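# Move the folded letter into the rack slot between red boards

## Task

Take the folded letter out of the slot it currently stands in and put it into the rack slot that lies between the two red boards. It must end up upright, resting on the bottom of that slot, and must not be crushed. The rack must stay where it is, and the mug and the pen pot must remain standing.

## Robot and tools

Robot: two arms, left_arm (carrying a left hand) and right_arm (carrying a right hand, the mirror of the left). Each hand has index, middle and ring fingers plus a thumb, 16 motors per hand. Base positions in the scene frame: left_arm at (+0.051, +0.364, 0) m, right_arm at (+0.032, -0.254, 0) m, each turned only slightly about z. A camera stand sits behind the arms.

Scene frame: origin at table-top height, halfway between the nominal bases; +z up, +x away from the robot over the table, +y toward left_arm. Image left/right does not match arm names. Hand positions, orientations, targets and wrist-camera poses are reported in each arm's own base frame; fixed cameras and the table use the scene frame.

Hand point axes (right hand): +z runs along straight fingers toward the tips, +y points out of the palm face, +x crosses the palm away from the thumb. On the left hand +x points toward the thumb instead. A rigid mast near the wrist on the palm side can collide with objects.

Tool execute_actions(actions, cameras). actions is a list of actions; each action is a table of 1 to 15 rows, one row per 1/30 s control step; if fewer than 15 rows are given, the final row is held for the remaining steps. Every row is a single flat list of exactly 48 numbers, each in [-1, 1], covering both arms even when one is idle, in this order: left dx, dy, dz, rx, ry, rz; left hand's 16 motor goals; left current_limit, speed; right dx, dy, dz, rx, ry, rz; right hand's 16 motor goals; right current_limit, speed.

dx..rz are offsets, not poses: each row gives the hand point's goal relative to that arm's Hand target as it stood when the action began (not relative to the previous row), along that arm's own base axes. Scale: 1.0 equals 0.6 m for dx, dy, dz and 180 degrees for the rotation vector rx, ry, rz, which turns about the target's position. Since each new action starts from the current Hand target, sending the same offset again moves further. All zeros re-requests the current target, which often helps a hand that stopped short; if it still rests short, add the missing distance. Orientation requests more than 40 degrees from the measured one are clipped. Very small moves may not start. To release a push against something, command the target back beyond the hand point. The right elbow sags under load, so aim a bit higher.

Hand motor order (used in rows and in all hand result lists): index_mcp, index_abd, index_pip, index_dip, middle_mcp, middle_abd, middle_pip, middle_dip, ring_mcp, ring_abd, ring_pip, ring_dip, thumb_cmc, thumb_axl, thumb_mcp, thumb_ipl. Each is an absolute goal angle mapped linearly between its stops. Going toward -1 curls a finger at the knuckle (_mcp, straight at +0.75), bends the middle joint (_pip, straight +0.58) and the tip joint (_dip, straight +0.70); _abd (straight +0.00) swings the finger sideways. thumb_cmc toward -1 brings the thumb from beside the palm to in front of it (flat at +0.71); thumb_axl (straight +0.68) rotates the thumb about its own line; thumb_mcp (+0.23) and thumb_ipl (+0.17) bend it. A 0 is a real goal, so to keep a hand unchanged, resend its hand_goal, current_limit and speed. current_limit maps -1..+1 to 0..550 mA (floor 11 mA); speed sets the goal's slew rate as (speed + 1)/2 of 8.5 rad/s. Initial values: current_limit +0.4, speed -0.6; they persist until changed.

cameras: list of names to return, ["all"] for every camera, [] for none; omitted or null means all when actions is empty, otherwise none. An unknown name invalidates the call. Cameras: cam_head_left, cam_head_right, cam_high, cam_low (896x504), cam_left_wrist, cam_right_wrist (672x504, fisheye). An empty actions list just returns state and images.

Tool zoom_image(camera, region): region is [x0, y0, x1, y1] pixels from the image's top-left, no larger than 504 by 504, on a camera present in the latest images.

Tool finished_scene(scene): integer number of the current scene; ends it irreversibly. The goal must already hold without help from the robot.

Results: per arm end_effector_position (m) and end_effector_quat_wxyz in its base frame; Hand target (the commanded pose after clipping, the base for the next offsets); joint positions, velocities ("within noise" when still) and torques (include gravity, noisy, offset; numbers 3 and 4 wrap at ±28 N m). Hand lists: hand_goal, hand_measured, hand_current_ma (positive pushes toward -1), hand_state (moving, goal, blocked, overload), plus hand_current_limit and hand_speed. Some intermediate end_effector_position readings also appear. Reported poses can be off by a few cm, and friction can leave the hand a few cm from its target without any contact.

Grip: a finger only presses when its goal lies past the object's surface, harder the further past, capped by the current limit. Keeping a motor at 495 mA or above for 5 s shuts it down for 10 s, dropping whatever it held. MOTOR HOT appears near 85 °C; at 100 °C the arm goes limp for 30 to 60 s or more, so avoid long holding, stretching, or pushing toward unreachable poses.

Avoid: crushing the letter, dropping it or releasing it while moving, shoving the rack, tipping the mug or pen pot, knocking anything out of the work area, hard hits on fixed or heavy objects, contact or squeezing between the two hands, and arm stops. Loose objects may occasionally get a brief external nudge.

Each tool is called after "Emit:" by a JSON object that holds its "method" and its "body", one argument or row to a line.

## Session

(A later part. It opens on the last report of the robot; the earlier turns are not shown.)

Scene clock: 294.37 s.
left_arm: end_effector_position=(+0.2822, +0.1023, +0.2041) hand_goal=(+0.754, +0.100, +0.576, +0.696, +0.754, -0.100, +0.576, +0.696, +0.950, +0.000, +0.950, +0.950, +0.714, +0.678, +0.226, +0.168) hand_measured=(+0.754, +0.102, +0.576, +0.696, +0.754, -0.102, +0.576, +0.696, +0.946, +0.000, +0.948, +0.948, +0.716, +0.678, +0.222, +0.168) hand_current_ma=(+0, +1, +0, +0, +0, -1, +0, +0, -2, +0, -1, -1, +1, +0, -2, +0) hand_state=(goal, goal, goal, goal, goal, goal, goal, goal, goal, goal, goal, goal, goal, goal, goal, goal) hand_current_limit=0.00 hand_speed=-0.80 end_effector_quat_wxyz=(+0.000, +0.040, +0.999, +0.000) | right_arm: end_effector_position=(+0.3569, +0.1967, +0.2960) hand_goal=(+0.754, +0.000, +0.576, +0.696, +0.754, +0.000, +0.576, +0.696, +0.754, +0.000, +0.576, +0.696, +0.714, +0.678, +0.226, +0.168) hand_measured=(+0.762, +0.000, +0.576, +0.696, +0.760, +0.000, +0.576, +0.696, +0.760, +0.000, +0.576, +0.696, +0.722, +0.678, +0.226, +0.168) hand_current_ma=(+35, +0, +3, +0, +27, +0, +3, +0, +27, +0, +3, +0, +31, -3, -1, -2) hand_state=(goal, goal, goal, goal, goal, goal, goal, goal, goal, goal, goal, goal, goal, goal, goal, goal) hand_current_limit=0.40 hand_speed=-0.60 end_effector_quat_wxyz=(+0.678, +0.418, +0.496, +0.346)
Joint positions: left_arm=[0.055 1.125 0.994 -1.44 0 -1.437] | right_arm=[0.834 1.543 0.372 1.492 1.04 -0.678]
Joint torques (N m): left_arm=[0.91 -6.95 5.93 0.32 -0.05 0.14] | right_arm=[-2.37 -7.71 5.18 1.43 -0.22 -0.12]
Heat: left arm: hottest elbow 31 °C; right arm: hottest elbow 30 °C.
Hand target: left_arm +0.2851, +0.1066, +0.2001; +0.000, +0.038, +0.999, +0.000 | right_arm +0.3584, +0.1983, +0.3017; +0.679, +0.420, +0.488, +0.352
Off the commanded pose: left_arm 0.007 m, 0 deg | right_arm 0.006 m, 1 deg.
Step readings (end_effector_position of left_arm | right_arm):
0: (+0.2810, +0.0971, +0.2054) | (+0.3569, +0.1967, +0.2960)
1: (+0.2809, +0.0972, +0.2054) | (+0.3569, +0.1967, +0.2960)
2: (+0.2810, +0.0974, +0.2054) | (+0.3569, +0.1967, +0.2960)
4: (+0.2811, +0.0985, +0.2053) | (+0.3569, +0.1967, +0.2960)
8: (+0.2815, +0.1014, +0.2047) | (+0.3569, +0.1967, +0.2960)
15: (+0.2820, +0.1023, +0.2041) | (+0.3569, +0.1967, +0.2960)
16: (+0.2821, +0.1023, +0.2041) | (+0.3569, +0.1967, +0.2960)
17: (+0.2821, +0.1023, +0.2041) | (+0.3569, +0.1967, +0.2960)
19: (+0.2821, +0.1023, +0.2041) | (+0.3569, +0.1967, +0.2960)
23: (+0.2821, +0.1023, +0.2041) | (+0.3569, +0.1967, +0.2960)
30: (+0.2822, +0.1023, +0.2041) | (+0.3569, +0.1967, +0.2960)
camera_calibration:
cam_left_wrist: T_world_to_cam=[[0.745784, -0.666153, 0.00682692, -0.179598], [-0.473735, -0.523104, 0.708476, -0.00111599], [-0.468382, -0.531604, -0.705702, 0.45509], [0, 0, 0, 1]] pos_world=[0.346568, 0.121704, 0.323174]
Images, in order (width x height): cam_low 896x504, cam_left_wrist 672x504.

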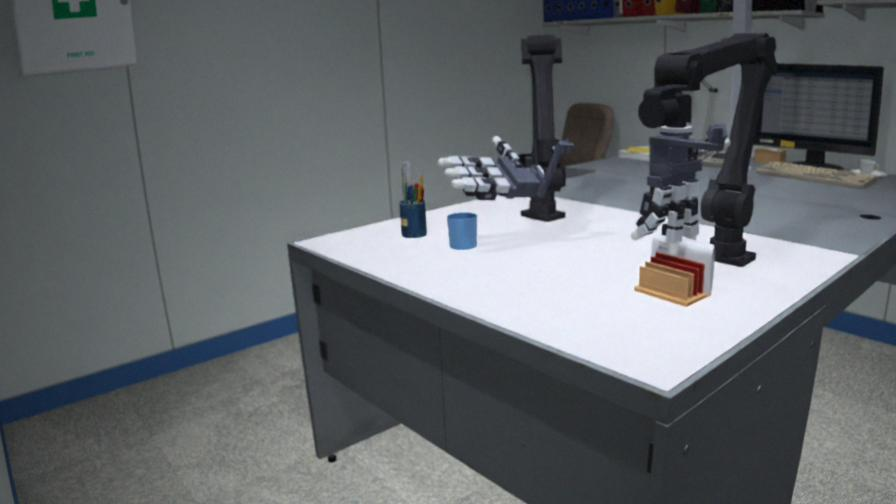

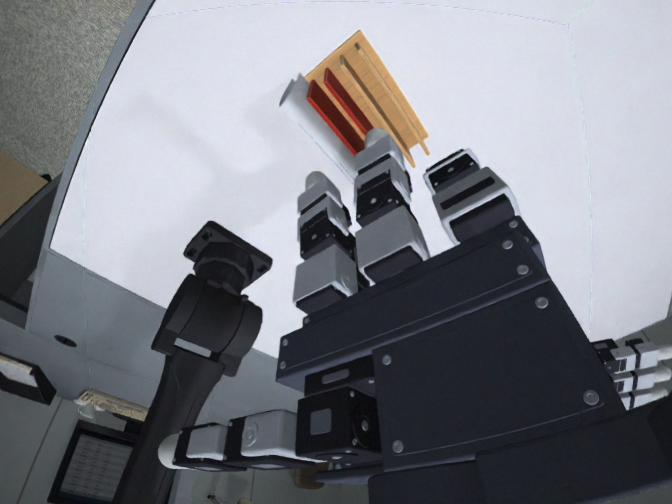

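Emit:
{"method": "execute_actions", "body": {
  "actions": [
    [[0,0,0,0,0,0,0.754,-0.03,0.576,0.696,0.754,0.03,0.576,0.696,0.95,0,0.95,0.95,0.714,0.678,0.226,0.168,-0.2,-0.9,0,0,0,0,0,0,0.754,0,0.576,0.696,0.754,0,0.576,0.696,0.754,0,0.576,0.696,0.714,0.678,0.226,0.168,0.4,-0.6]]
  ],
  "cameras": ["cam_low","cam_left_wrist"]
}}

Emit:
{"method": "zoom_image", "body": {
  "camera": "cam_left_wrist",
  "region": [270, 20, 450, 220]
}}

Scene clock: 298.13 s.
left_arm: end_effector_position=(+0.2822, +0.1023, +0.2041) hand_goal=(+0.754, -0.030, +0.576, +0.696, +0.754, +0.030, +0.576, +0.696, +0.950, +0.000, +0.950, +0.950, +0.714, +0.678, +0.226, +0.168) hand_measured=(+0.754, -0.026, +0.576, +0.696, +0.754, +0.026, +0.576, +0.696, +0.946, +0.000, +0.948, +0.948, +0.716, +0.678, +0.222, +0.168) hand_current_ma=(+0, +2, +0, +0, +0, -2, +0, +0, -2, +0, -1, -1, +1, +0, -2, +0) hand_state=(goal, goal, goal, goal, goal, goal, goal, goal, goal, goal, goal, goal, goal, goal, goal, goal) hand_current_limit=-0.20 hand_speed=-0.90 end_effector_quat_wxyz=(+0.000, +0.040, +0.999, +0.000) | right_arm: end_effector_position=(+0.3569, +0.1967, +0.2960) hand_goal=(+0.754, +0.000, +0.576, +0.696, +0.754, +0.000, +0.576, +0.696, +0.754, +0.000, +0.576, +0.696, +0.714, +0.678, +0.226, +0.168) hand_measured=(+0.762, +0.000, +0.576, +0.696, +0.760, +0.000, +0.576, +0.696, +0.760, +0.000, +0.576, +0.696, +0.722, +0.678, +0.226, +0.168) hand_current_ma=(+35, +0, +3, +0, +27, +0, +3, +0, +27, +0, +3, +0, +31, -3, -1, -2) hand_state=(goal, goal, goal, goal, goal, goal, goal, goal, goal, goal, goal, goal, goal, goal, goal, goal) hand_current_limit=0.40 hand_speed=-0.60 end_effector_quat_wxyz=(+0.678, +0.418, +0.496, +0.346)
Joint positions: left_arm=[0.055 1.125 0.994 -1.44 0 -1.437] | right_arm=[0.834 1.543 0.372 1.492 1.04 -0.678]
Joint torques (N m): left_arm=[0.79 -7.53 5.74 0.42 -0.07 0.17] | right_arm=[-2.37 -7.65 5.19 1.44 -0.22 -0.12]
Heat: left arm: hottest elbow 31 °C; right arm: hottest elbow 30 °C.
Hand target: left_arm +0.2851, +0.1066, +0.2001; +0.000, +0.038, +0.999, +0.000 | right_arm +0.3584, +0.1983, +0.3017; +0.679, +0.420, +0.488, +0.352
Off the commanded pose: left_arm 0.007 m, 0 deg | right_arm 0.006 m, 1 deg.
Step readings (end_effector_position of left_arm | right_arm):
0: (+0.2822, +0.1023, +0.2041) | (+0.3569, +0.1967, +0.2960)
1: (+0.2822, +0.1023, +0.2041) | (+0.3569, +0.1967, +0.2960)
2: (+0.2822, +0.1023, +0.2041) | (+0.3569, +0.1967, +0.2960)
4: (+0.2822, +0.1023, +0.2041) | (+0.3569, +0.1967, +0.2960)
8: (+0.2822, +0.1023, +0.2041) | (+0.3569, +0.1967, +0.2960)
15: (+0.2822, +0.1023, +0.2041) | (+0.3569, +0.1967, +0.2960)
camera_calibration:
cam_left_wrist: T_world_to_cam=[[0.745784, -0.666153, 0.00682692, -0.179598], [-0.473735, -0.523104, 0.708476, -0.00111599], [-0.468382, -0.531604, -0.705702, 0.45509], [0, 0, 0, 1]] pos_world=[0.346568, 0.121704, 0.323174]
Images, in order (width x height): cam_low 896x504, cam_left_wrist 672x504.

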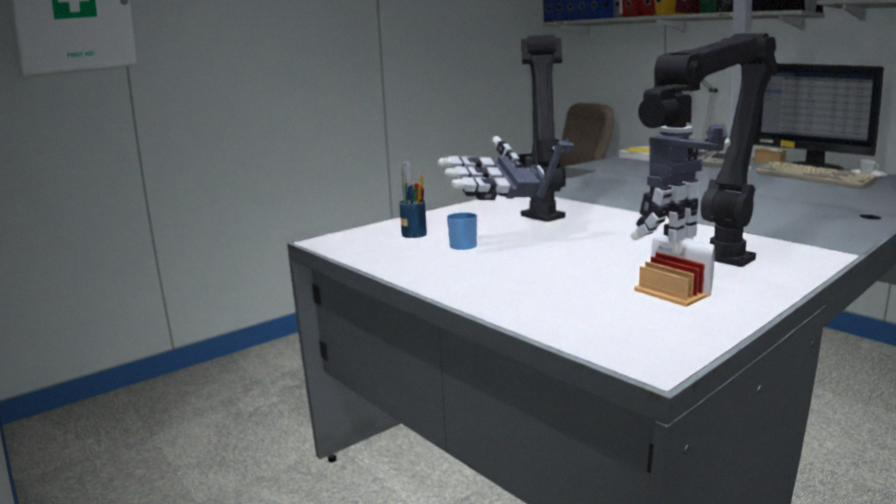

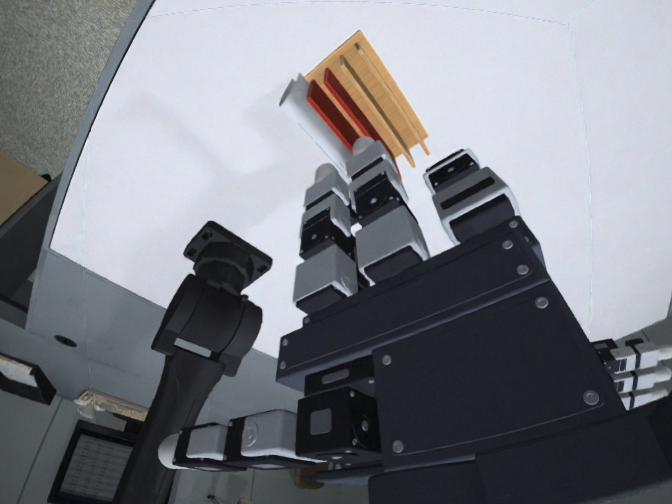

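Scaled by 2.520 from the camera's 672x504 image, which has a finer 960x720 frame.

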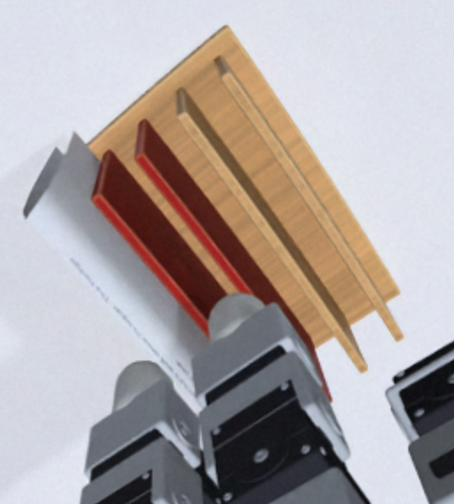

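Emit:
{"method": "execute_actions", "body": {
  "actions": [
    [[0,0,0,0,0,0,0.754,-0.1,0.576,0.696,0.754,0.1,0.576,0.696,0.95,0,0.95,0.95,0.714,0.678,0.226,0.168,-0.2,-0.9,0,0,0,0,0,0,0.754,0,0.576,0.696,0.754,0,0.576,0.696,0.754,0,0.576,0.696,0.714,0.678,0.226,0.168,0.4,-0.6]]
  ],
  "cameras": ["cam_low","cam_left_wrist"]
}}

Emit:
{"method": "zoom_image", "body": {
  "camera": "cam_left_wrist",
  "region": [270, 20, 450, 220]
}}

Emit:
{"method": "zoom_image", "body": {
  "camera": "cam_low",
  "region": [630, 210, 730, 310]
}}

Scene clock: 301.73 s.
left_arm: end_effector_position=(+0.2822, +0.1023, +0.2041) hand_goal=(+0.754, -0.100, +0.576, +0.696, +0.754, +0.100, +0.576, +0.696, +0.950, +0.000, +0.950, +0.950, +0.714, +0.678, +0.226, +0.168) hand_measured=(+0.754, -0.092, +0.576, +0.696, +0.754, +0.092, +0.576, +0.696, +0.946, +0.000, +0.948, +0.948, +0.716, +0.678, +0.222, +0.168) hand_current_ma=(+0, +5, +0, +0, +0, -4, +0, +0, -2, +0, -1, -1, +1, +0, -2, +0) hand_state=(goal, goal, goal, goal, goal, goal, goal, goal, goal, goal, goal, goal, goal, goal, goal, goal) hand_current_limit=-0.20 hand_speed=-0.90 end_effector_quat_wxyz=(+0.000, +0.040, +0.999, +0.000) | right_arm: end_effector_position=(+0.3569, +0.1967, +0.2960) hand_goal=(+0.754, +0.000, +0.576, +0.696, +0.754, +0.000, +0.576, +0.696, +0.754, +0.000, +0.576, +0.696, +0.714, +0.678, +0.226, +0.168) hand_measured=(+0.762, +0.000, +0.576, +0.696, +0.760, +0.000, +0.576, +0.696, +0.760, +0.000, +0.576, +0.696, +0.722, +0.678, +0.226, +0.168) hand_current_ma=(+35, +0, +3, +0, +27, +0, +3, +0, +27, +0, +3, +0, +31, -3, -1, -2) hand_state=(goal, goal, goal, goal, goal, goal, goal, goal, goal, goal, goal, goal, goal, goal, goal, goal) hand_current_limit=0.40 hand_speed=-0.60 end_effector_quat_wxyz=(+0.678, +0.418, +0.496, +0.346)
Joint positions: left_arm=[0.055 1.125 0.994 -1.44 0 -1.437] | right_arm=[0.834 1.543 0.372 1.492 1.04 -0.678]
Joint torques (N m): left_arm=[0.97 -7.3 5.7 0.27 -0.11 0.13] | right_arm=[-2.37 -7.71 5.18 1.46 -0.22 -0.13]
Heat: left arm: hottest elbow 31 °C; right arm: hottest elbow 30 °C.
Hand target: left_arm +0.2851, +0.1066, +0.2001; +0.000, +0.038, +0.999, +0.000 | right_arm +0.3584, +0.1983, +0.3017; +0.679, +0.420, +0.488, +0.352
Off the commanded pose: left_arm 0.007 m, 0 deg | right_arm 0.006 m, 1 deg.
Step readings (end_effector_position of left_arm | right_arm):
0: (+0.2822, +0.1023, +0.2041) | (+0.3569, +0.1967, +0.2960)
1: (+0.2822, +0.1023, +0.2041) | (+0.3569, +0.1967, +0.2960)
2: (+0.2822, +0.1023, +0.2041) | (+0.3569, +0.1967, +0.2960)
4: (+0.2822, +0.1023, +0.2041) | (+0.3569, +0.1967, +0.2960)
8: (+0.2822, +0.1023, +0.2041) | (+0.3569, +0.1967, +0.2960)
15: (+0.2822, +0.1023, +0.2041) | (+0.3569, +0.1967, +0.2960)
camera_calibration:
cam_left_wrist: T_world_to_cam=[[0.745784, -0.666153, 0.00682692, -0.179598], [-0.473735, -0.523104, 0.708476, -0.00111599], [-0.468382, -0.531604, -0.705702, 0.45509], [0, 0, 0, 1]] pos_world=[0.346568, 0.121704, 0.323174]
Images, in order (width x height): cam_low 896x504, cam_left_wrist 672x504.

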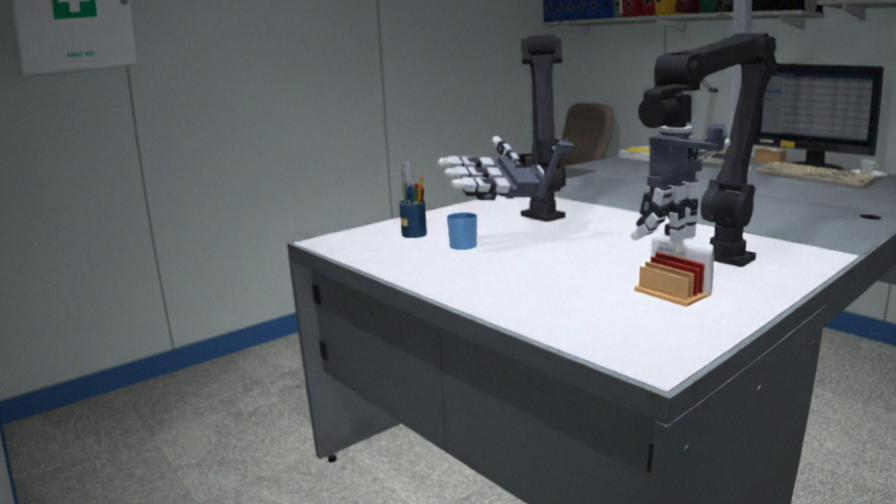

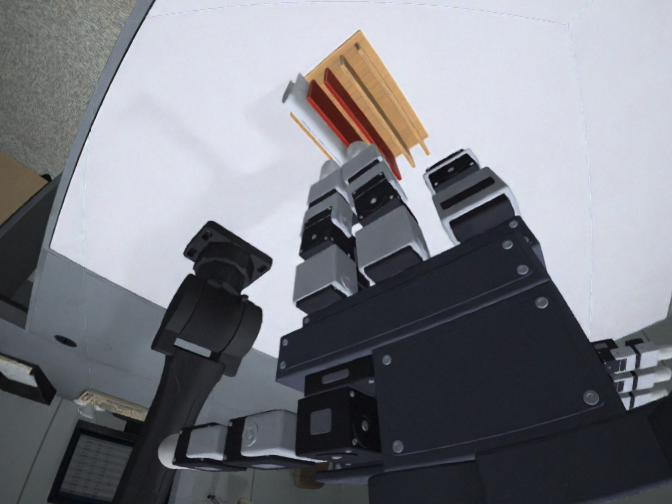

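Scaled by 2.520 from the camera's 672x504 image, which has a finer 960x720 frame.

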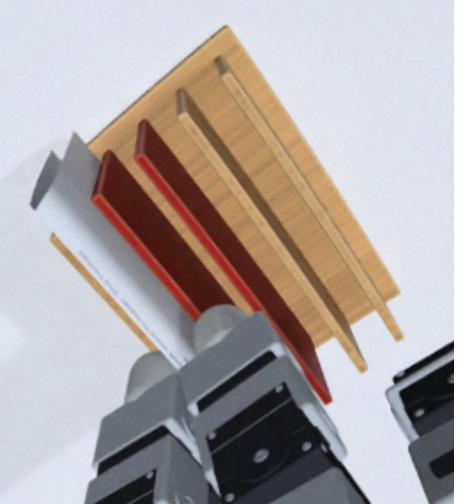

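Scaled by 5.040 from the camera's 896x504 image, which has a finer 1280x720 frame.

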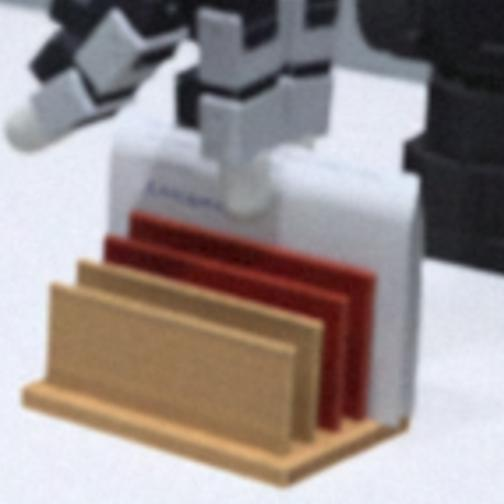

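Emit:
{"method": "execute_actions", "body": {
  "actions": [
    [[0,0,0,0,0,0,0.754,-0.15,0.576,0.696,0.754,0.17,0.576,0.696,0.95,0,0.95,0.95,0.714,0.678,0.226,0.168,-0.2,-0.9,0,0,0,0,0,0,0.754,0,0.576,0.696,0.754,0,0.576,0.696,0.754,0,0.576,0.696,0.714,0.678,0.226,0.168,0.4,-0.6]]
  ],
  "cameras": ["cam_low","cam_left_wrist"]
}}

Emit:
{"method": "zoom_image", "body": {
  "camera": "cam_left_wrist",
  "region": [270, 20, 450, 220]
}}

Emit:
{"method": "zoom_image", "body": {
  "camera": "cam_low",
  "region": [630, 210, 730, 310]
}}

Scene clock: 307.97 s.
left_arm: end_effector_position=(+0.2822, +0.1023, +0.2041) hand_goal=(+0.754, -0.150, +0.576, +0.696, +0.754, +0.170, +0.576, +0.696, +0.950, +0.000, +0.950, +0.950, +0.714, +0.678, +0.226, +0.168) hand_measured=(+0.754, -0.094, +0.576, +0.696, +0.754, +0.098, +0.576, +0.696, +0.946, +0.000, +0.948, +0.948, +0.716, +0.678, +0.222, +0.168) hand_current_ma=(+0, +91, +0, +0, +0, -135, +0, +0, -2, +0, -1, -1, +1, +0, -2, +0) hand_state=(goal, blocked, goal, goal, goal, blocked, goal, goal, goal, goal, goal, goal, goal, goal, goal, goal) hand_current_limit=-0.20 hand_speed=-0.90 end_effector_quat_wxyz=(+0.000, +0.040, +0.999, +0.000) | right_arm: end_effector_position=(+0.3569, +0.1967, +0.2960) hand_goal=(+0.754, +0.000, +0.576, +0.696, +0.754, +0.000, +0.576, +0.696, +0.754, +0.000, +0.576, +0.696, +0.714, +0.678, +0.226, +0.168) hand_measured=(+0.762, +0.000, +0.576, +0.696, +0.760, +0.000, +0.576, +0.696, +0.760, +0.000, +0.576, +0.696, +0.722, +0.678, +0.226, +0.168) hand_current_ma=(+35, +0, +3, +0, +27, +0, +3, +0, +27, +0, +3, +0, +31, -3, -1, -2) hand_state=(goal, goal, goal, goal, goal, goal, goal, goal, goal, goal, goal, goal, goal, goal, goal, goal) hand_current_limit=0.40 hand_speed=-0.60 end_effector_quat_wxyz=(+0.678, +0.418, +0.496, +0.346)
Joint positions: left_arm=[0.055 1.125 0.994 -1.44 0 -1.437] | right_arm=[0.834 1.543 0.372 1.492 1.04 -0.678]
Joint torques (N m): left_arm=[0.5 -7.41 5.87 0.21 -0.08 0.16] | right_arm=[-2.37 -7.71 5.19 1.44 -0.22 -0.12]
Heat: left arm: hottest elbow 31 °C; right arm: hottest elbow 30 °C.
Hand target: left_arm +0.2851, +0.1066, +0.2001; +0.000, +0.038, +0.999, +0.000 | right_arm +0.3584, +0.1983, +0.3017; +0.679, +0.420, +0.488, +0.352
Off the commanded pose: left_arm 0.007 m, 0 deg | right_arm 0.006 m, 1 deg.
Step readings (end_effector_position of left_arm | right_arm):
0: (+0.2822, +0.1023, +0.2041) | (+0.3569, +0.1967, +0.2960)
1: (+0.2822, +0.1023, +0.2041) | (+0.3569, +0.1967, +0.2960)
2: (+0.2822, +0.1023, +0.2041) | (+0.3569, +0.1967, +0.2960)
4: (+0.2822, +0.1023, +0.2041) | (+0.3569, +0.1967, +0.2960)
8: (+0.2822, +0.1023, +0.2041) | (+0.3569, +0.1967, +0.2960)
15: (+0.2822, +0.1023, +0.2041) | (+0.3569, +0.1967, +0.2960)
camera_calibration:
cam_left_wrist: T_world_to_cam=[[0.745784, -0.666153, 0.00682692, -0.179598], [-0.473735, -0.523104, 0.708476, -0.00111599], [-0.468382, -0.531604, -0.705702, 0.45509], [0, 0, 0, 1]] pos_world=[0.346568, 0.121704, 0.323174]
Images, in order (width x height): cam_low 896x504, cam_left_wrist 672x504.

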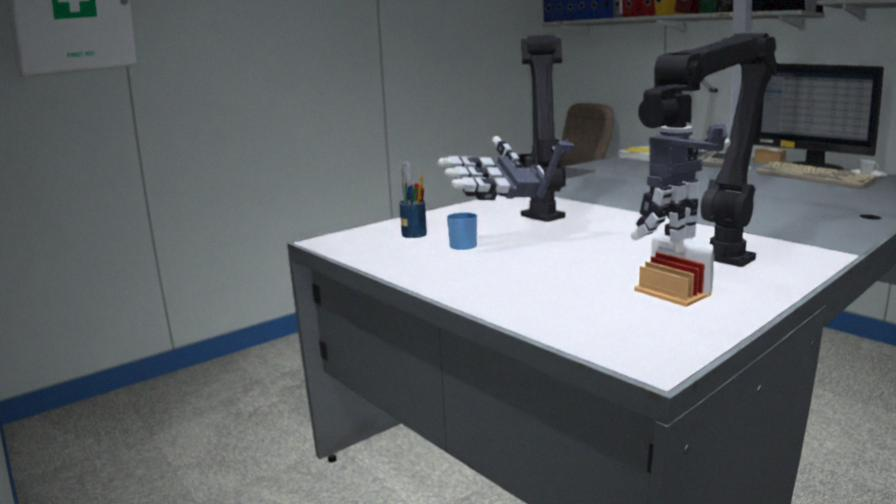

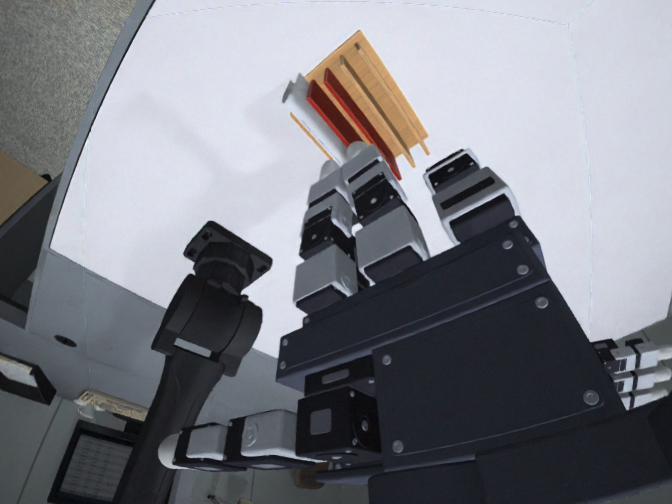

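Scaled by 2.520 from the camera's 672x504 image, which has a finer 960x720 frame.

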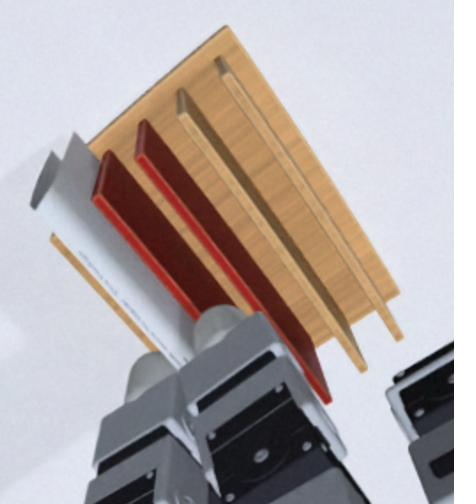

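Scaled by 5.040 from the camera's 896x504 image, which has a finer 1280x720 frame.

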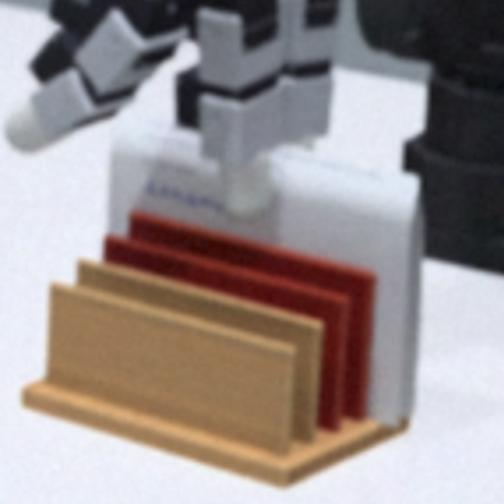

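Emit:
{"method": "execute_actions", "body": {
  "actions": [
    [[0.026,0.0015,0.0437,0.001,-0.0192,0,0.754,-0.15,0.576,0.696,0.754,0.17,0.576,0.696,0.95,0,0.95,0.95,0.714,0.678,0.226,0.168,-0.2,-0.9,0,0,0,0,0,0,0.754,0,0.576,0.696,0.754,0,0.576,0.696,0.754,0,0.576,0.696,0.714,0.678,0.226,0.168,0.4,-0.6]]
  ]
}}

Scene clock: 314.40 s.
left_arm: end_effector_position=(+0.2822, +0.1023, +0.2041) hand_goal=(+0.754, -0.150, +0.576, +0.696, +0.754, +0.170, +0.576, +0.696, +0.950, +0.000, +0.950, +0.950, +0.714, +0.678, +0.226, +0.168) hand_measured=(+0.754, -0.094, +0.576, +0.696, +0.754, +0.098, +0.576, +0.696, +0.946, +0.000, +0.948, +0.948, +0.716, +0.678, +0.222, +0.168) hand_current_ma=(+0, +91, +0, +0, +0, -135, +0, +0, -2, +0, -1, -1, +1, +0, -2, +0) hand_state=(goal, blocked, goal, goal, goal, blocked, goal, goal, goal, goal, goal, goal, goal, goal, goal, goal) hand_current_limit=-0.20 hand_speed=-0.90 end_effector_quat_wxyz=(+0.000, +0.040, +0.999, +0.000) | right_arm: end_effector_position=(+0.3569, +0.1967, +0.2960) hand_goal=(+0.754, +0.000, +0.576, +0.696, +0.754, +0.000, +0.576, +0.696, +0.754, +0.000, +0.576, +0.696, +0.714, +0.678, +0.226, +0.168) hand_measured=(+0.762, +0.000, +0.576, +0.696, +0.760, +0.000, +0.576, +0.696, +0.760, +0.000, +0.576, +0.696, +0.722, +0.678, +0.226, +0.168) hand_current_ma=(+35, +0, +3, +0, +27, +0, +3, +0, +27, +0, +3, +0, +31, -3, -1, -2) hand_state=(goal, goal, goal, goal, goal, goal, goal, goal, goal, goal, goal, goal, goal, goal, goal, goal) hand_current_limit=0.40 hand_speed=-0.60 end_effector_quat_wxyz=(+0.678, +0.418, +0.496, +0.346)
Joint positions: left_arm=[0.055 1.125 0.994 -1.44 0 -1.437] | right_arm=[0.834 1.543 0.372 1.492 1.04 -0.678]
Joint torques (N m): left_arm=[1.03 -8.18 10.13 -0.31 -0.09 0.16] | right_arm=[-2.37 -7.65 5.18 1.44 -0.22 -0.12]
Heat: left arm: hottest elbow 31 °C; right arm: hottest elbow 30 °C.
Hand target: left_arm +0.3007, +0.1075, +0.2263; +0.030, +0.038, +0.999, +0.002 | right_arm +0.3584, +0.1983, +0.3017; +0.679, +0.420, +0.488, +0.352
Off the commanded pose: left_arm 0.029 m, 3 deg | right_arm 0.006 m, 1 deg.
Step readings (end_effector_position of left_arm | right_arm):
0: (+0.2822, +0.1023, +0.2041) | (+0.3569, +0.1967, +0.2960)
1: (+0.2822, +0.1023, +0.2041) | (+0.3569, +0.1967, +0.2960)
2: (+0.2822, +0.1023, +0.2041) | (+0.3569, +0.1967, +0.2960)
4: (+0.2822, +0.1023, +0.2041) | (+0.3569, +0.1967, +0.2960)
8: (+0.2822, +0.1023, +0.2041) | (+0.3569, +0.1967, +0.2960)
15: (+0.2822, +0.1023, +0.2041) | (+0.3569, +0.1967, +0.2960)

Emit:
{"method": "execute_actions", "body": {
  "actions": [
    [[0.0045,0.0003,0.0073,0.0002,-0.0032,0,0.754,-0.15,0.576,0.696,0.754,0.17,0.576,0.696,0.95,0,0.95,0.95,0.714,0.678,0.226,0.168,-0.2,-0.9,0,0,0,0,0,0,0.754,0,0.576,0.696,0.754,0,0.576,0.696,0.754,0,0.576,0.696,0.714,0.678,0.226,0.168,0.4,-0.6]]
  ]
}}

Scene clock: 321.93 s.
left_arm: end_effector_position=(+0.2869, +0.1026, +0.2100) hand_goal=(+0.754, -0.150, +0.576, +0.696, +0.754, +0.170, +0.576, +0.696, +0.950, +0.000, +0.950, +0.950, +0.714, +0.678, +0.226, +0.168) hand_measured=(+0.754, -0.094, +0.576, +0.696, +0.754, +0.098, +0.576, +0.696, +0.946, +0.000, +0.948, +0.948, +0.716, +0.678, +0.222, +0.168) hand_current_ma=(+0, +91, +0, +0, +0, -135, +0, +0, -2, +0, -1, -1, +1, +0, -2, +0) hand_state=(goal, blocked, goal, goal, goal, blocked, goal, goal, goal, goal, goal, goal, goal, goal, goal, goal) hand_current_limit=-0.20 hand_speed=-0.90 end_effector_quat_wxyz=(+0.008, +0.040, +0.999, +0.001) | right_arm: end_effector_position=(+0.3569, +0.1967, +0.2960) hand_goal=(+0.754, +0.000, +0.576, +0.696, +0.754, +0.000, +0.576, +0.696, +0.754, +0.000, +0.576, +0.696, +0.714, +0.678, +0.226, +0.168) hand_measured=(+0.762, +0.000, +0.576, +0.696, +0.760, +0.000, +0.576, +0.696, +0.760, +0.000, +0.576, +0.696, +0.722, +0.678, +0.226, +0.168) hand_current_ma=(+35, +0, +3, +0, +27, +0, +3, +0, +27, +0, +3, +0, +31, -3, -1, -2) hand_state=(goal, goal, goal, goal, goal, goal, goal, goal, goal, goal, goal, goal, goal, goal, goal, goal) hand_current_limit=0.40 hand_speed=-0.60 end_effector_quat_wxyz=(+0.678, +0.418, +0.496, +0.346)
Joint positions: left_arm=[0.055 1.125 1.01 -1.44 0 -1.437] | right_arm=[0.834 1.543 0.372 1.492 1.04 -0.678]
Joint torques (N m): left_arm=[0.62 -8.41 9.89 -0.17 -0.09 0.15] | right_arm=[-2.43 -7.71 5.18 1.44 -0.22 -0.12]
Heat: left arm: hottest elbow 33 °C; right arm: hottest elbow 30 °C.
Hand target: left_arm +0.3034, +0.1077, +0.2307; +0.035, +0.038, +0.999, +0.003 | right_arm +0.3584, +0.1983, +0.3017; +0.679, +0.420, +0.488, +0.352
Off the commanded pose: left_arm 0.027 m, 3 deg | right_arm 0.006 m, 1 deg.
Step readings (end_effector_position of left_arm | right_arm):
0: (+0.2822, +0.1023, +0.2041) | (+0.3569, +0.1967, +0.2960)
1: (+0.2823, +0.1023, +0.2042) | (+0.3569, +0.1967, +0.2960)
2: (+0.2825, +0.1023, +0.2045) | (+0.3569, +0.1967, +0.2960)
4: (+0.2836, +0.1024, +0.2059) | (+0.3569, +0.1967, +0.2960)
8: (+0.2862, +0.1025, +0.2091) | (+0.3569, +0.1967, +0.2960)
15: (+0.2869, +0.1026, +0.2100) | (+0.3569, +0.1967, +0.2960)

Emit:
{"method": "execute_actions", "body": {
  "actions": [
    [[-0.009,-0.0005,0.015,-0.0003,0.0051,0,0.754,-0.15,0.576,0.696,0.754,0.17,0.576,0.696,0.95,0,0.95,0.95,0.714,0.678,0.226,0.168,-0.2,-0.9,0,0,0,0,0,0,0.754,0,0.576,0.696,0.754,0,0.576,0.696,0.754,0,0.576,0.696,0.714,0.678,0.226,0.168,0.4,-0.6]]
  ],
  "cameras": ["cam_low","cam_left_wrist","cam_high"]
}}

Emit:
{"method": "zoom_image", "body": {
  "camera": "cam_left_wrist",
  "region": [270, 20, 450, 220]
}}

Emit:
{"method": "zoom_image", "body": {
  "camera": "cam_low",
  "region": [630, 210, 730, 310]
}}

Emit:
{"method": "zoom_image", "body": {
  "camera": "cam_high",
  "region": [540, 275, 630, 365]
}}

Scene clock: 329.37 s.
left_arm: end_effector_position=(+0.2855, +0.1025, +0.2173) hand_goal=(+0.754, -0.150, +0.576, +0.696, +0.754, +0.170, +0.576, +0.696, +0.950, +0.000, +0.950, +0.950, +0.714, +0.678, +0.226, +0.168) hand_measured=(+0.754, -0.094, +0.576, +0.696, +0.754, +0.098, +0.576, +0.696, +0.946, +0.000, +0.948, +0.948, +0.716, +0.678, +0.222, +0.168) hand_current_ma=(+0, +91, +0, +0, +0, -135, +0, +0, -2, +0, -1, -1, +1, +0, -2, +0) hand_state=(goal, blocked, goal, goal, goal, blocked, goal, goal, goal, goal, goal, goal, goal, goal, goal, goal) hand_current_limit=-0.20 hand_speed=-0.90 end_effector_quat_wxyz=(+0.004, +0.040, +0.999, +0.000) | right_arm: end_effector_position=(+0.3569, +0.1967, +0.2960) hand_goal=(+0.754, +0.000, +0.576, +0.696, +0.754, +0.000, +0.576, +0.696, +0.754, +0.000, +0.576, +0.696, +0.714, +0.678, +0.226, +0.168) hand_measured=(+0.762, +0.000, +0.576, +0.696, +0.760, +0.000, +0.576, +0.696, +0.760, +0.000, +0.576, +0.696, +0.722, +0.678, +0.226, +0.168) hand_current_ma=(+35, +0, +3, +0, +27, +0, +3, +0, +27, +0, +3, +0, +31, -3, -1, -2) hand_state=(goal, goal, goal, goal, goal, goal, goal, goal, goal, goal, goal, goal, goal, goal, goal, goal) hand_current_limit=0.40 hand_speed=-0.60 end_effector_quat_wxyz=(+0.678, +0.418, +0.496, +0.346)
Joint positions: left_arm=[0.055 1.125 1.029 -1.468 0 -1.437] | right_arm=[0.834 1.543 0.372 1.492 1.04 -0.678]
Joint torques (N m): left_arm=[0.97 -8.18 10.03 -0.9 -0.1 0.15] | right_arm=[-2.32 -7.71 5.18 1.44 -0.22 -0.12]
Heat: left arm: hottest elbow 35 °C; right arm: hottest elbow 30 °C.
Hand target: left_arm +0.2981, +0.1074, +0.2397; +0.027, +0.038, +0.999, +0.002 | right_arm +0.3584, +0.1983, +0.3017; +0.679, +0.420, +0.488, +0.352
Off the commanded pose: left_arm 0.026 m, 3 deg | right_arm 0.006 m, 1 deg.
Step readings (end_effector_position of left_arm | right_arm):
0: (+0.2869, +0.1026, +0.2100) | (+0.3569, +0.1967, +0.2960)
1: (+0.2869, +0.1026, +0.2100) | (+0.3569, +0.1967, +0.2960)
2: (+0.2869, +0.1026, +0.2101) | (+0.3569, +0.1967, +0.2960)
4: (+0.2863, +0.1025, +0.2116) | (+0.3569, +0.1967, +0.2960)
8: (+0.2861, +0.1025, +0.2158) | (+0.3569, +0.1967, +0.2960)
15: (+0.2857, +0.1025, +0.2173) | (+0.3569, +0.1967, +0.2960)
camera_calibration:
cam_left_wrist: T_world_to_cam=[[0.745744, -0.666125, 0.0119776, -0.183145], [-0.478848, -0.52341, 0.704803, -0.00648011], [-0.463218, -0.531338, -0.709302, 0.465415], [0, 0, 0, 1]] pos_world=[0.349065, 0.121904, 0.336881]
Images, in order (width x height): cam_high 896x504, cam_low 896x504, cam_left_wrist 672x504.

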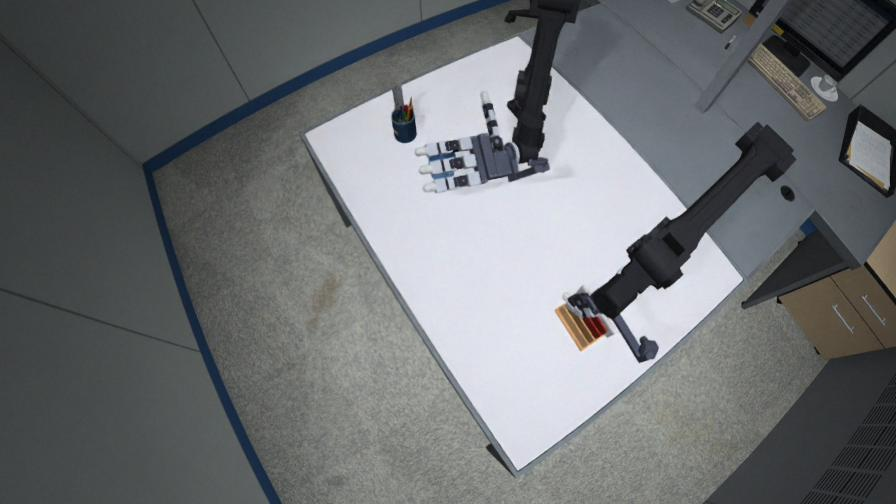

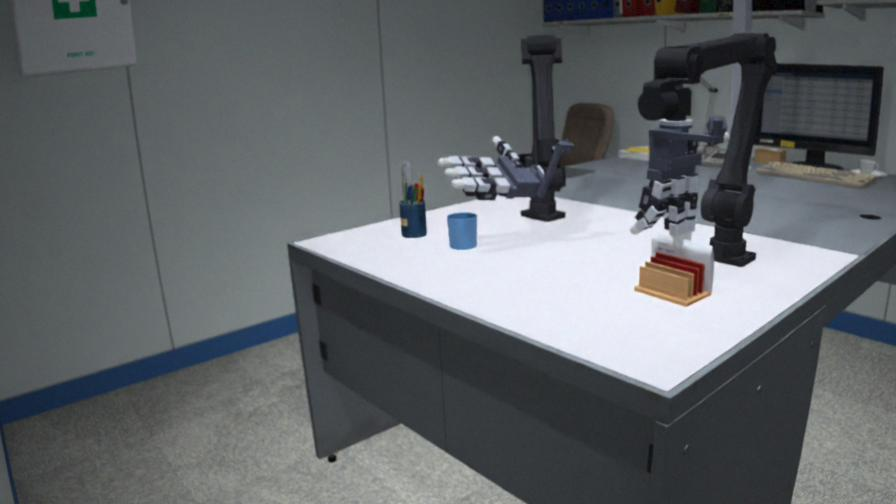

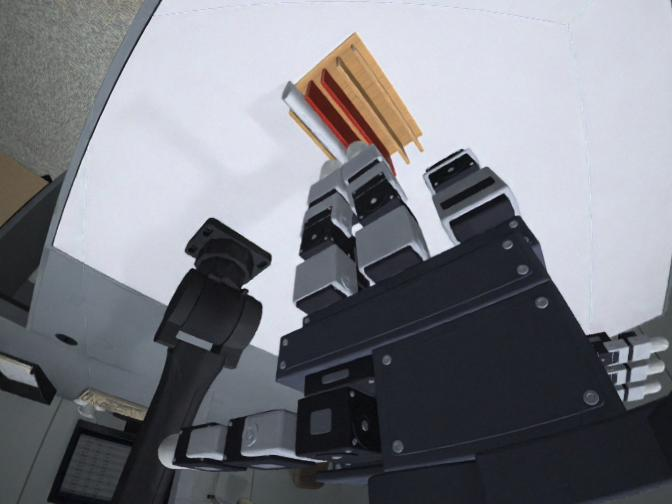

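Scaled by 2.520 from the camera's 672x504 image, which has a finer 960x720 frame.

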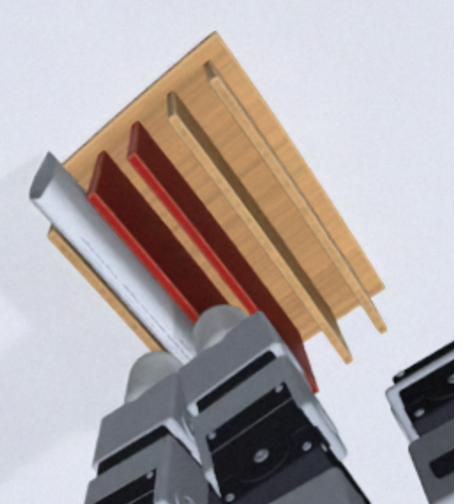

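Scaled by 5.040 from the camera's 896x504 image, which has a finer 1280x720 frame.

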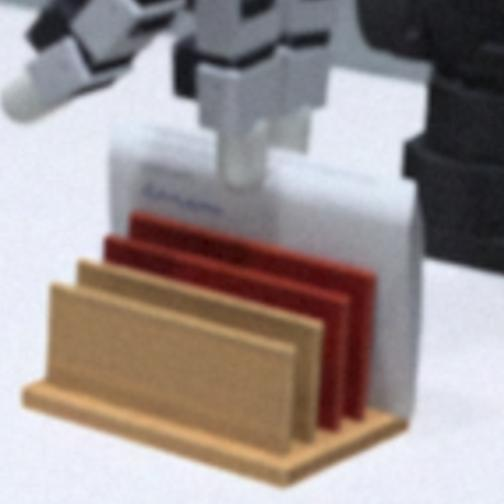

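Scaled by 5.600 from the camera's 896x504 image, which has a finer 1280x720 frame.

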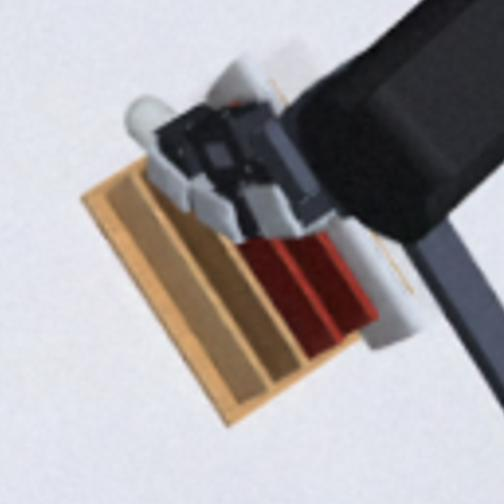

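Emit:
{"method": "zoom_image", "body": {
  "camera": "cam_low",
  "region": [645, 225, 720, 305]
}}

Emit:
{"method": "zoom_image", "body": {
  "camera": "cam_left_wrist",
  "region": [270, 60, 370, 180]
}}

Scaled by 6.300 from the camera's 896x504 image, which has a finer 1280x720 frame.

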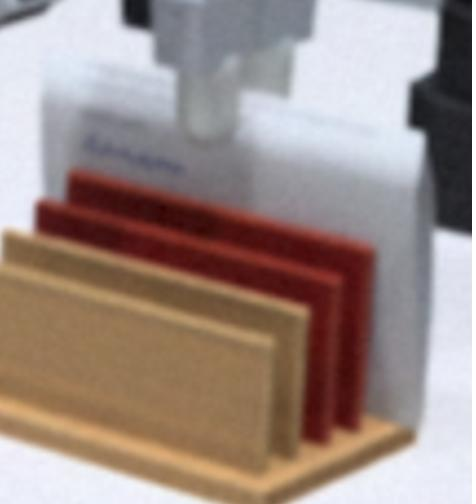

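Scaled by 4.200 from the camera's 672x504 image, which has a finer 960x720 frame.

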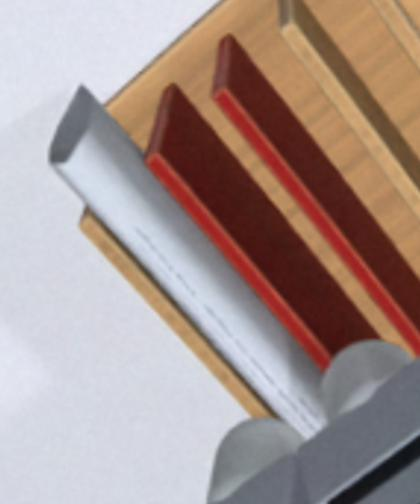

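Emit:
{"method": "execute_actions", "body": {
  "actions": [
    [[0,0,0,0,0,0,0.754,-0.15,0.576,0.696,0.754,0.17,0.576,0.696,0.95,0,0.95,0.95,0.714,0.678,0.226,0.168,-0.2,-0.9,0,0,0,0,0,0,0.754,0,0.576,0.696,0.754,0,0.576,0.696,0.754,0,0.576,0.696,0.714,0.678,0.226,0.168,0.4,-0.6]]
  ],
  "cameras": ["cam_low","cam_head_right","cam_head_left"]
}}

Emit:
{"method": "zoom_image", "body": {
  "camera": "cam_head_right",
  "region": [260, 240, 350, 300]
}}

Emit:
{"method": "zoom_image", "body": {
  "camera": "cam_head_left",
  "region": [250, 240, 340, 300]
}}

Scene clock: 355.63 s.
left_arm: end_effector_position=(+0.2854, +0.1025, +0.2173) hand_goal=(+0.754, -0.150, +0.576, +0.696, +0.754, +0.170, +0.576, +0.696, +0.950, +0.000, +0.950, +0.950, +0.714, +0.678, +0.226, +0.168) hand_measured=(+0.754, -0.094, +0.576, +0.696, +0.754, +0.098, +0.576, +0.696, +0.946, +0.000, +0.948, +0.948, +0.716, +0.678, +0.222, +0.168) hand_current_ma=(+0, +91, +0, +0, +0, -135, +0, +0, -2, +0, -1, -1, +1, +0, -2, +0) hand_state=(goal, blocked, goal, goal, goal, blocked, goal, goal, goal, goal, goal, goal, goal, goal, goal, goal) hand_current_limit=-0.20 hand_speed=-0.90 end_effector_quat_wxyz=(+0.003, +0.040, +0.999, +0.000) | right_arm: end_effector_position=(+0.3569, +0.1967, +0.2960) hand_goal=(+0.754, +0.000, +0.576, +0.696, +0.754, +0.000, +0.576, +0.696, +0.754, +0.000, +0.576, +0.696, +0.714, +0.678, +0.226, +0.168) hand_measured=(+0.762, +0.000, +0.576, +0.696, +0.760, +0.000, +0.576, +0.696, +0.760, +0.000, +0.576, +0.696, +0.722, +0.678, +0.226, +0.168) hand_current_ma=(+35, +0, +3, +0, +27, +0, +3, +0, +27, +0, +3, +0, +31, -3, -1, -2) hand_state=(goal, goal, goal, goal, goal, goal, goal, goal, goal, goal, goal, goal, goal, goal, goal, goal) hand_current_limit=0.40 hand_speed=-0.60 end_effector_quat_wxyz=(+0.678, +0.418, +0.496, +0.346)
Joint positions: left_arm=[0.055 1.125 1.029 -1.468 0 -1.437] | right_arm=[0.834 1.543 0.372 1.492 1.04 -0.678]
Joint torques (N m): left_arm=[1.2 -8.7 9.96 -0.81 -0.1 0.13] | right_arm=[-2.37 -7.71 5.19 1.44 -0.22 -0.12]
Heat: left arm: hottest elbow 34 °C; right arm: hottest elbow 30 °C.
Hand target: left_arm +0.2980, +0.1074, +0.2397; +0.027, +0.038, +0.999, +0.002 | right_arm +0.3584, +0.1983, +0.3017; +0.679, +0.420, +0.488, +0.352
Off the commanded pose: left_arm 0.026 m, 3 deg | right_arm 0.006 m, 1 deg.
Step readings (end_effector_position of left_arm | right_arm):
0: (+0.2854, +0.1025, +0.2173) | (+0.3569, +0.1967, +0.2960)
1: (+0.2854, +0.1025, +0.2173) | (+0.3569, +0.1967, +0.2960)
2: (+0.2854, +0.1025, +0.2173) | (+0.3569, +0.1967, +0.2960)
4: (+0.2854, +0.1025, +0.2173) | (+0.3569, +0.1967, +0.2960)
8: (+0.2854, +0.1025, +0.2173) | (+0.3569, +0.1967, +0.2960)
15: (+0.2854, +0.1025, +0.2173) | (+0.3569, +0.1967, +0.2960)
Images, in order (width x height): cam_head_left 896x504, cam_head_right 896x504, cam_low 896x504.

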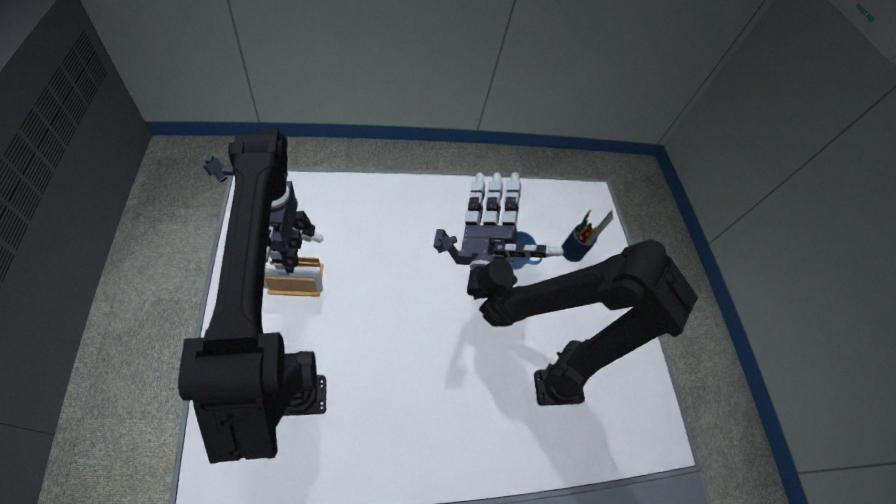

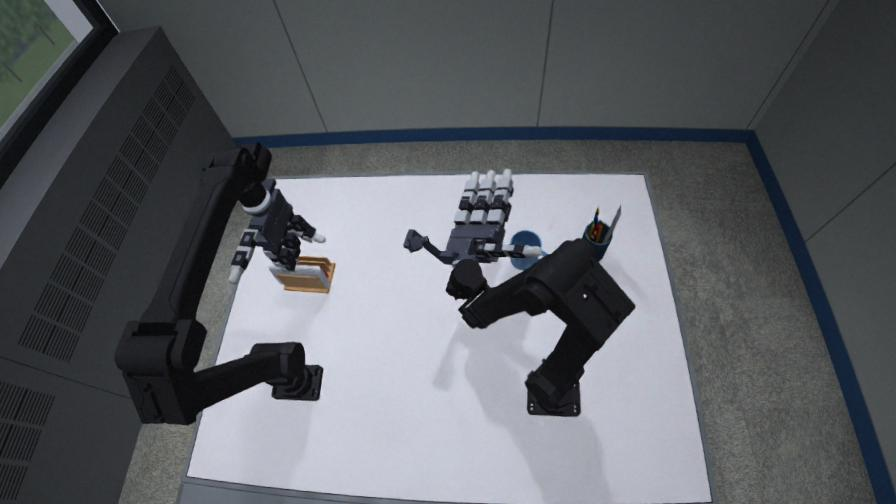

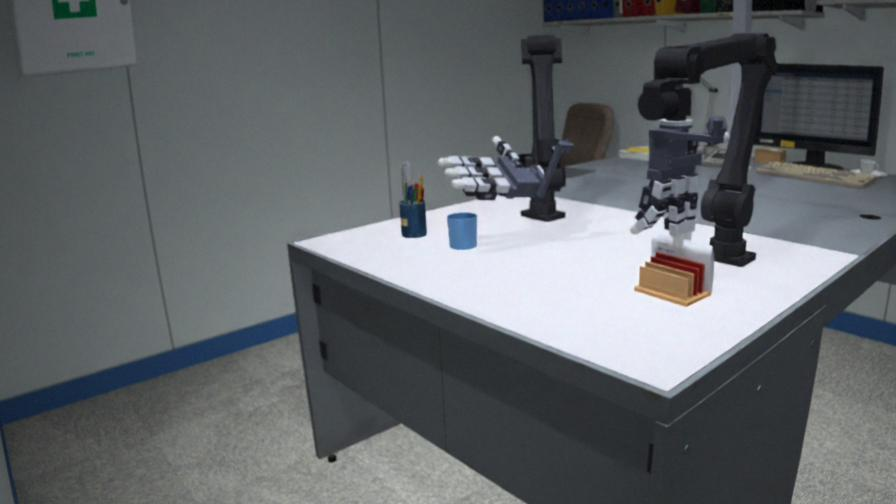

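Scaled by 5.600 from the camera's 896x504 image, which has a finer 1280x720 frame.

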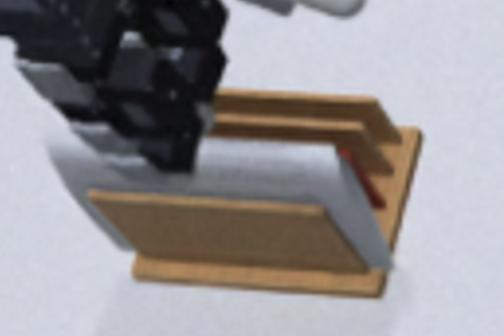

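Scaled by 5.600 from the camera's 896x504 image, which has a finer 1280x720 frame.

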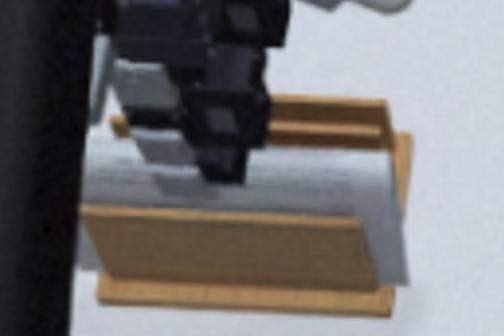

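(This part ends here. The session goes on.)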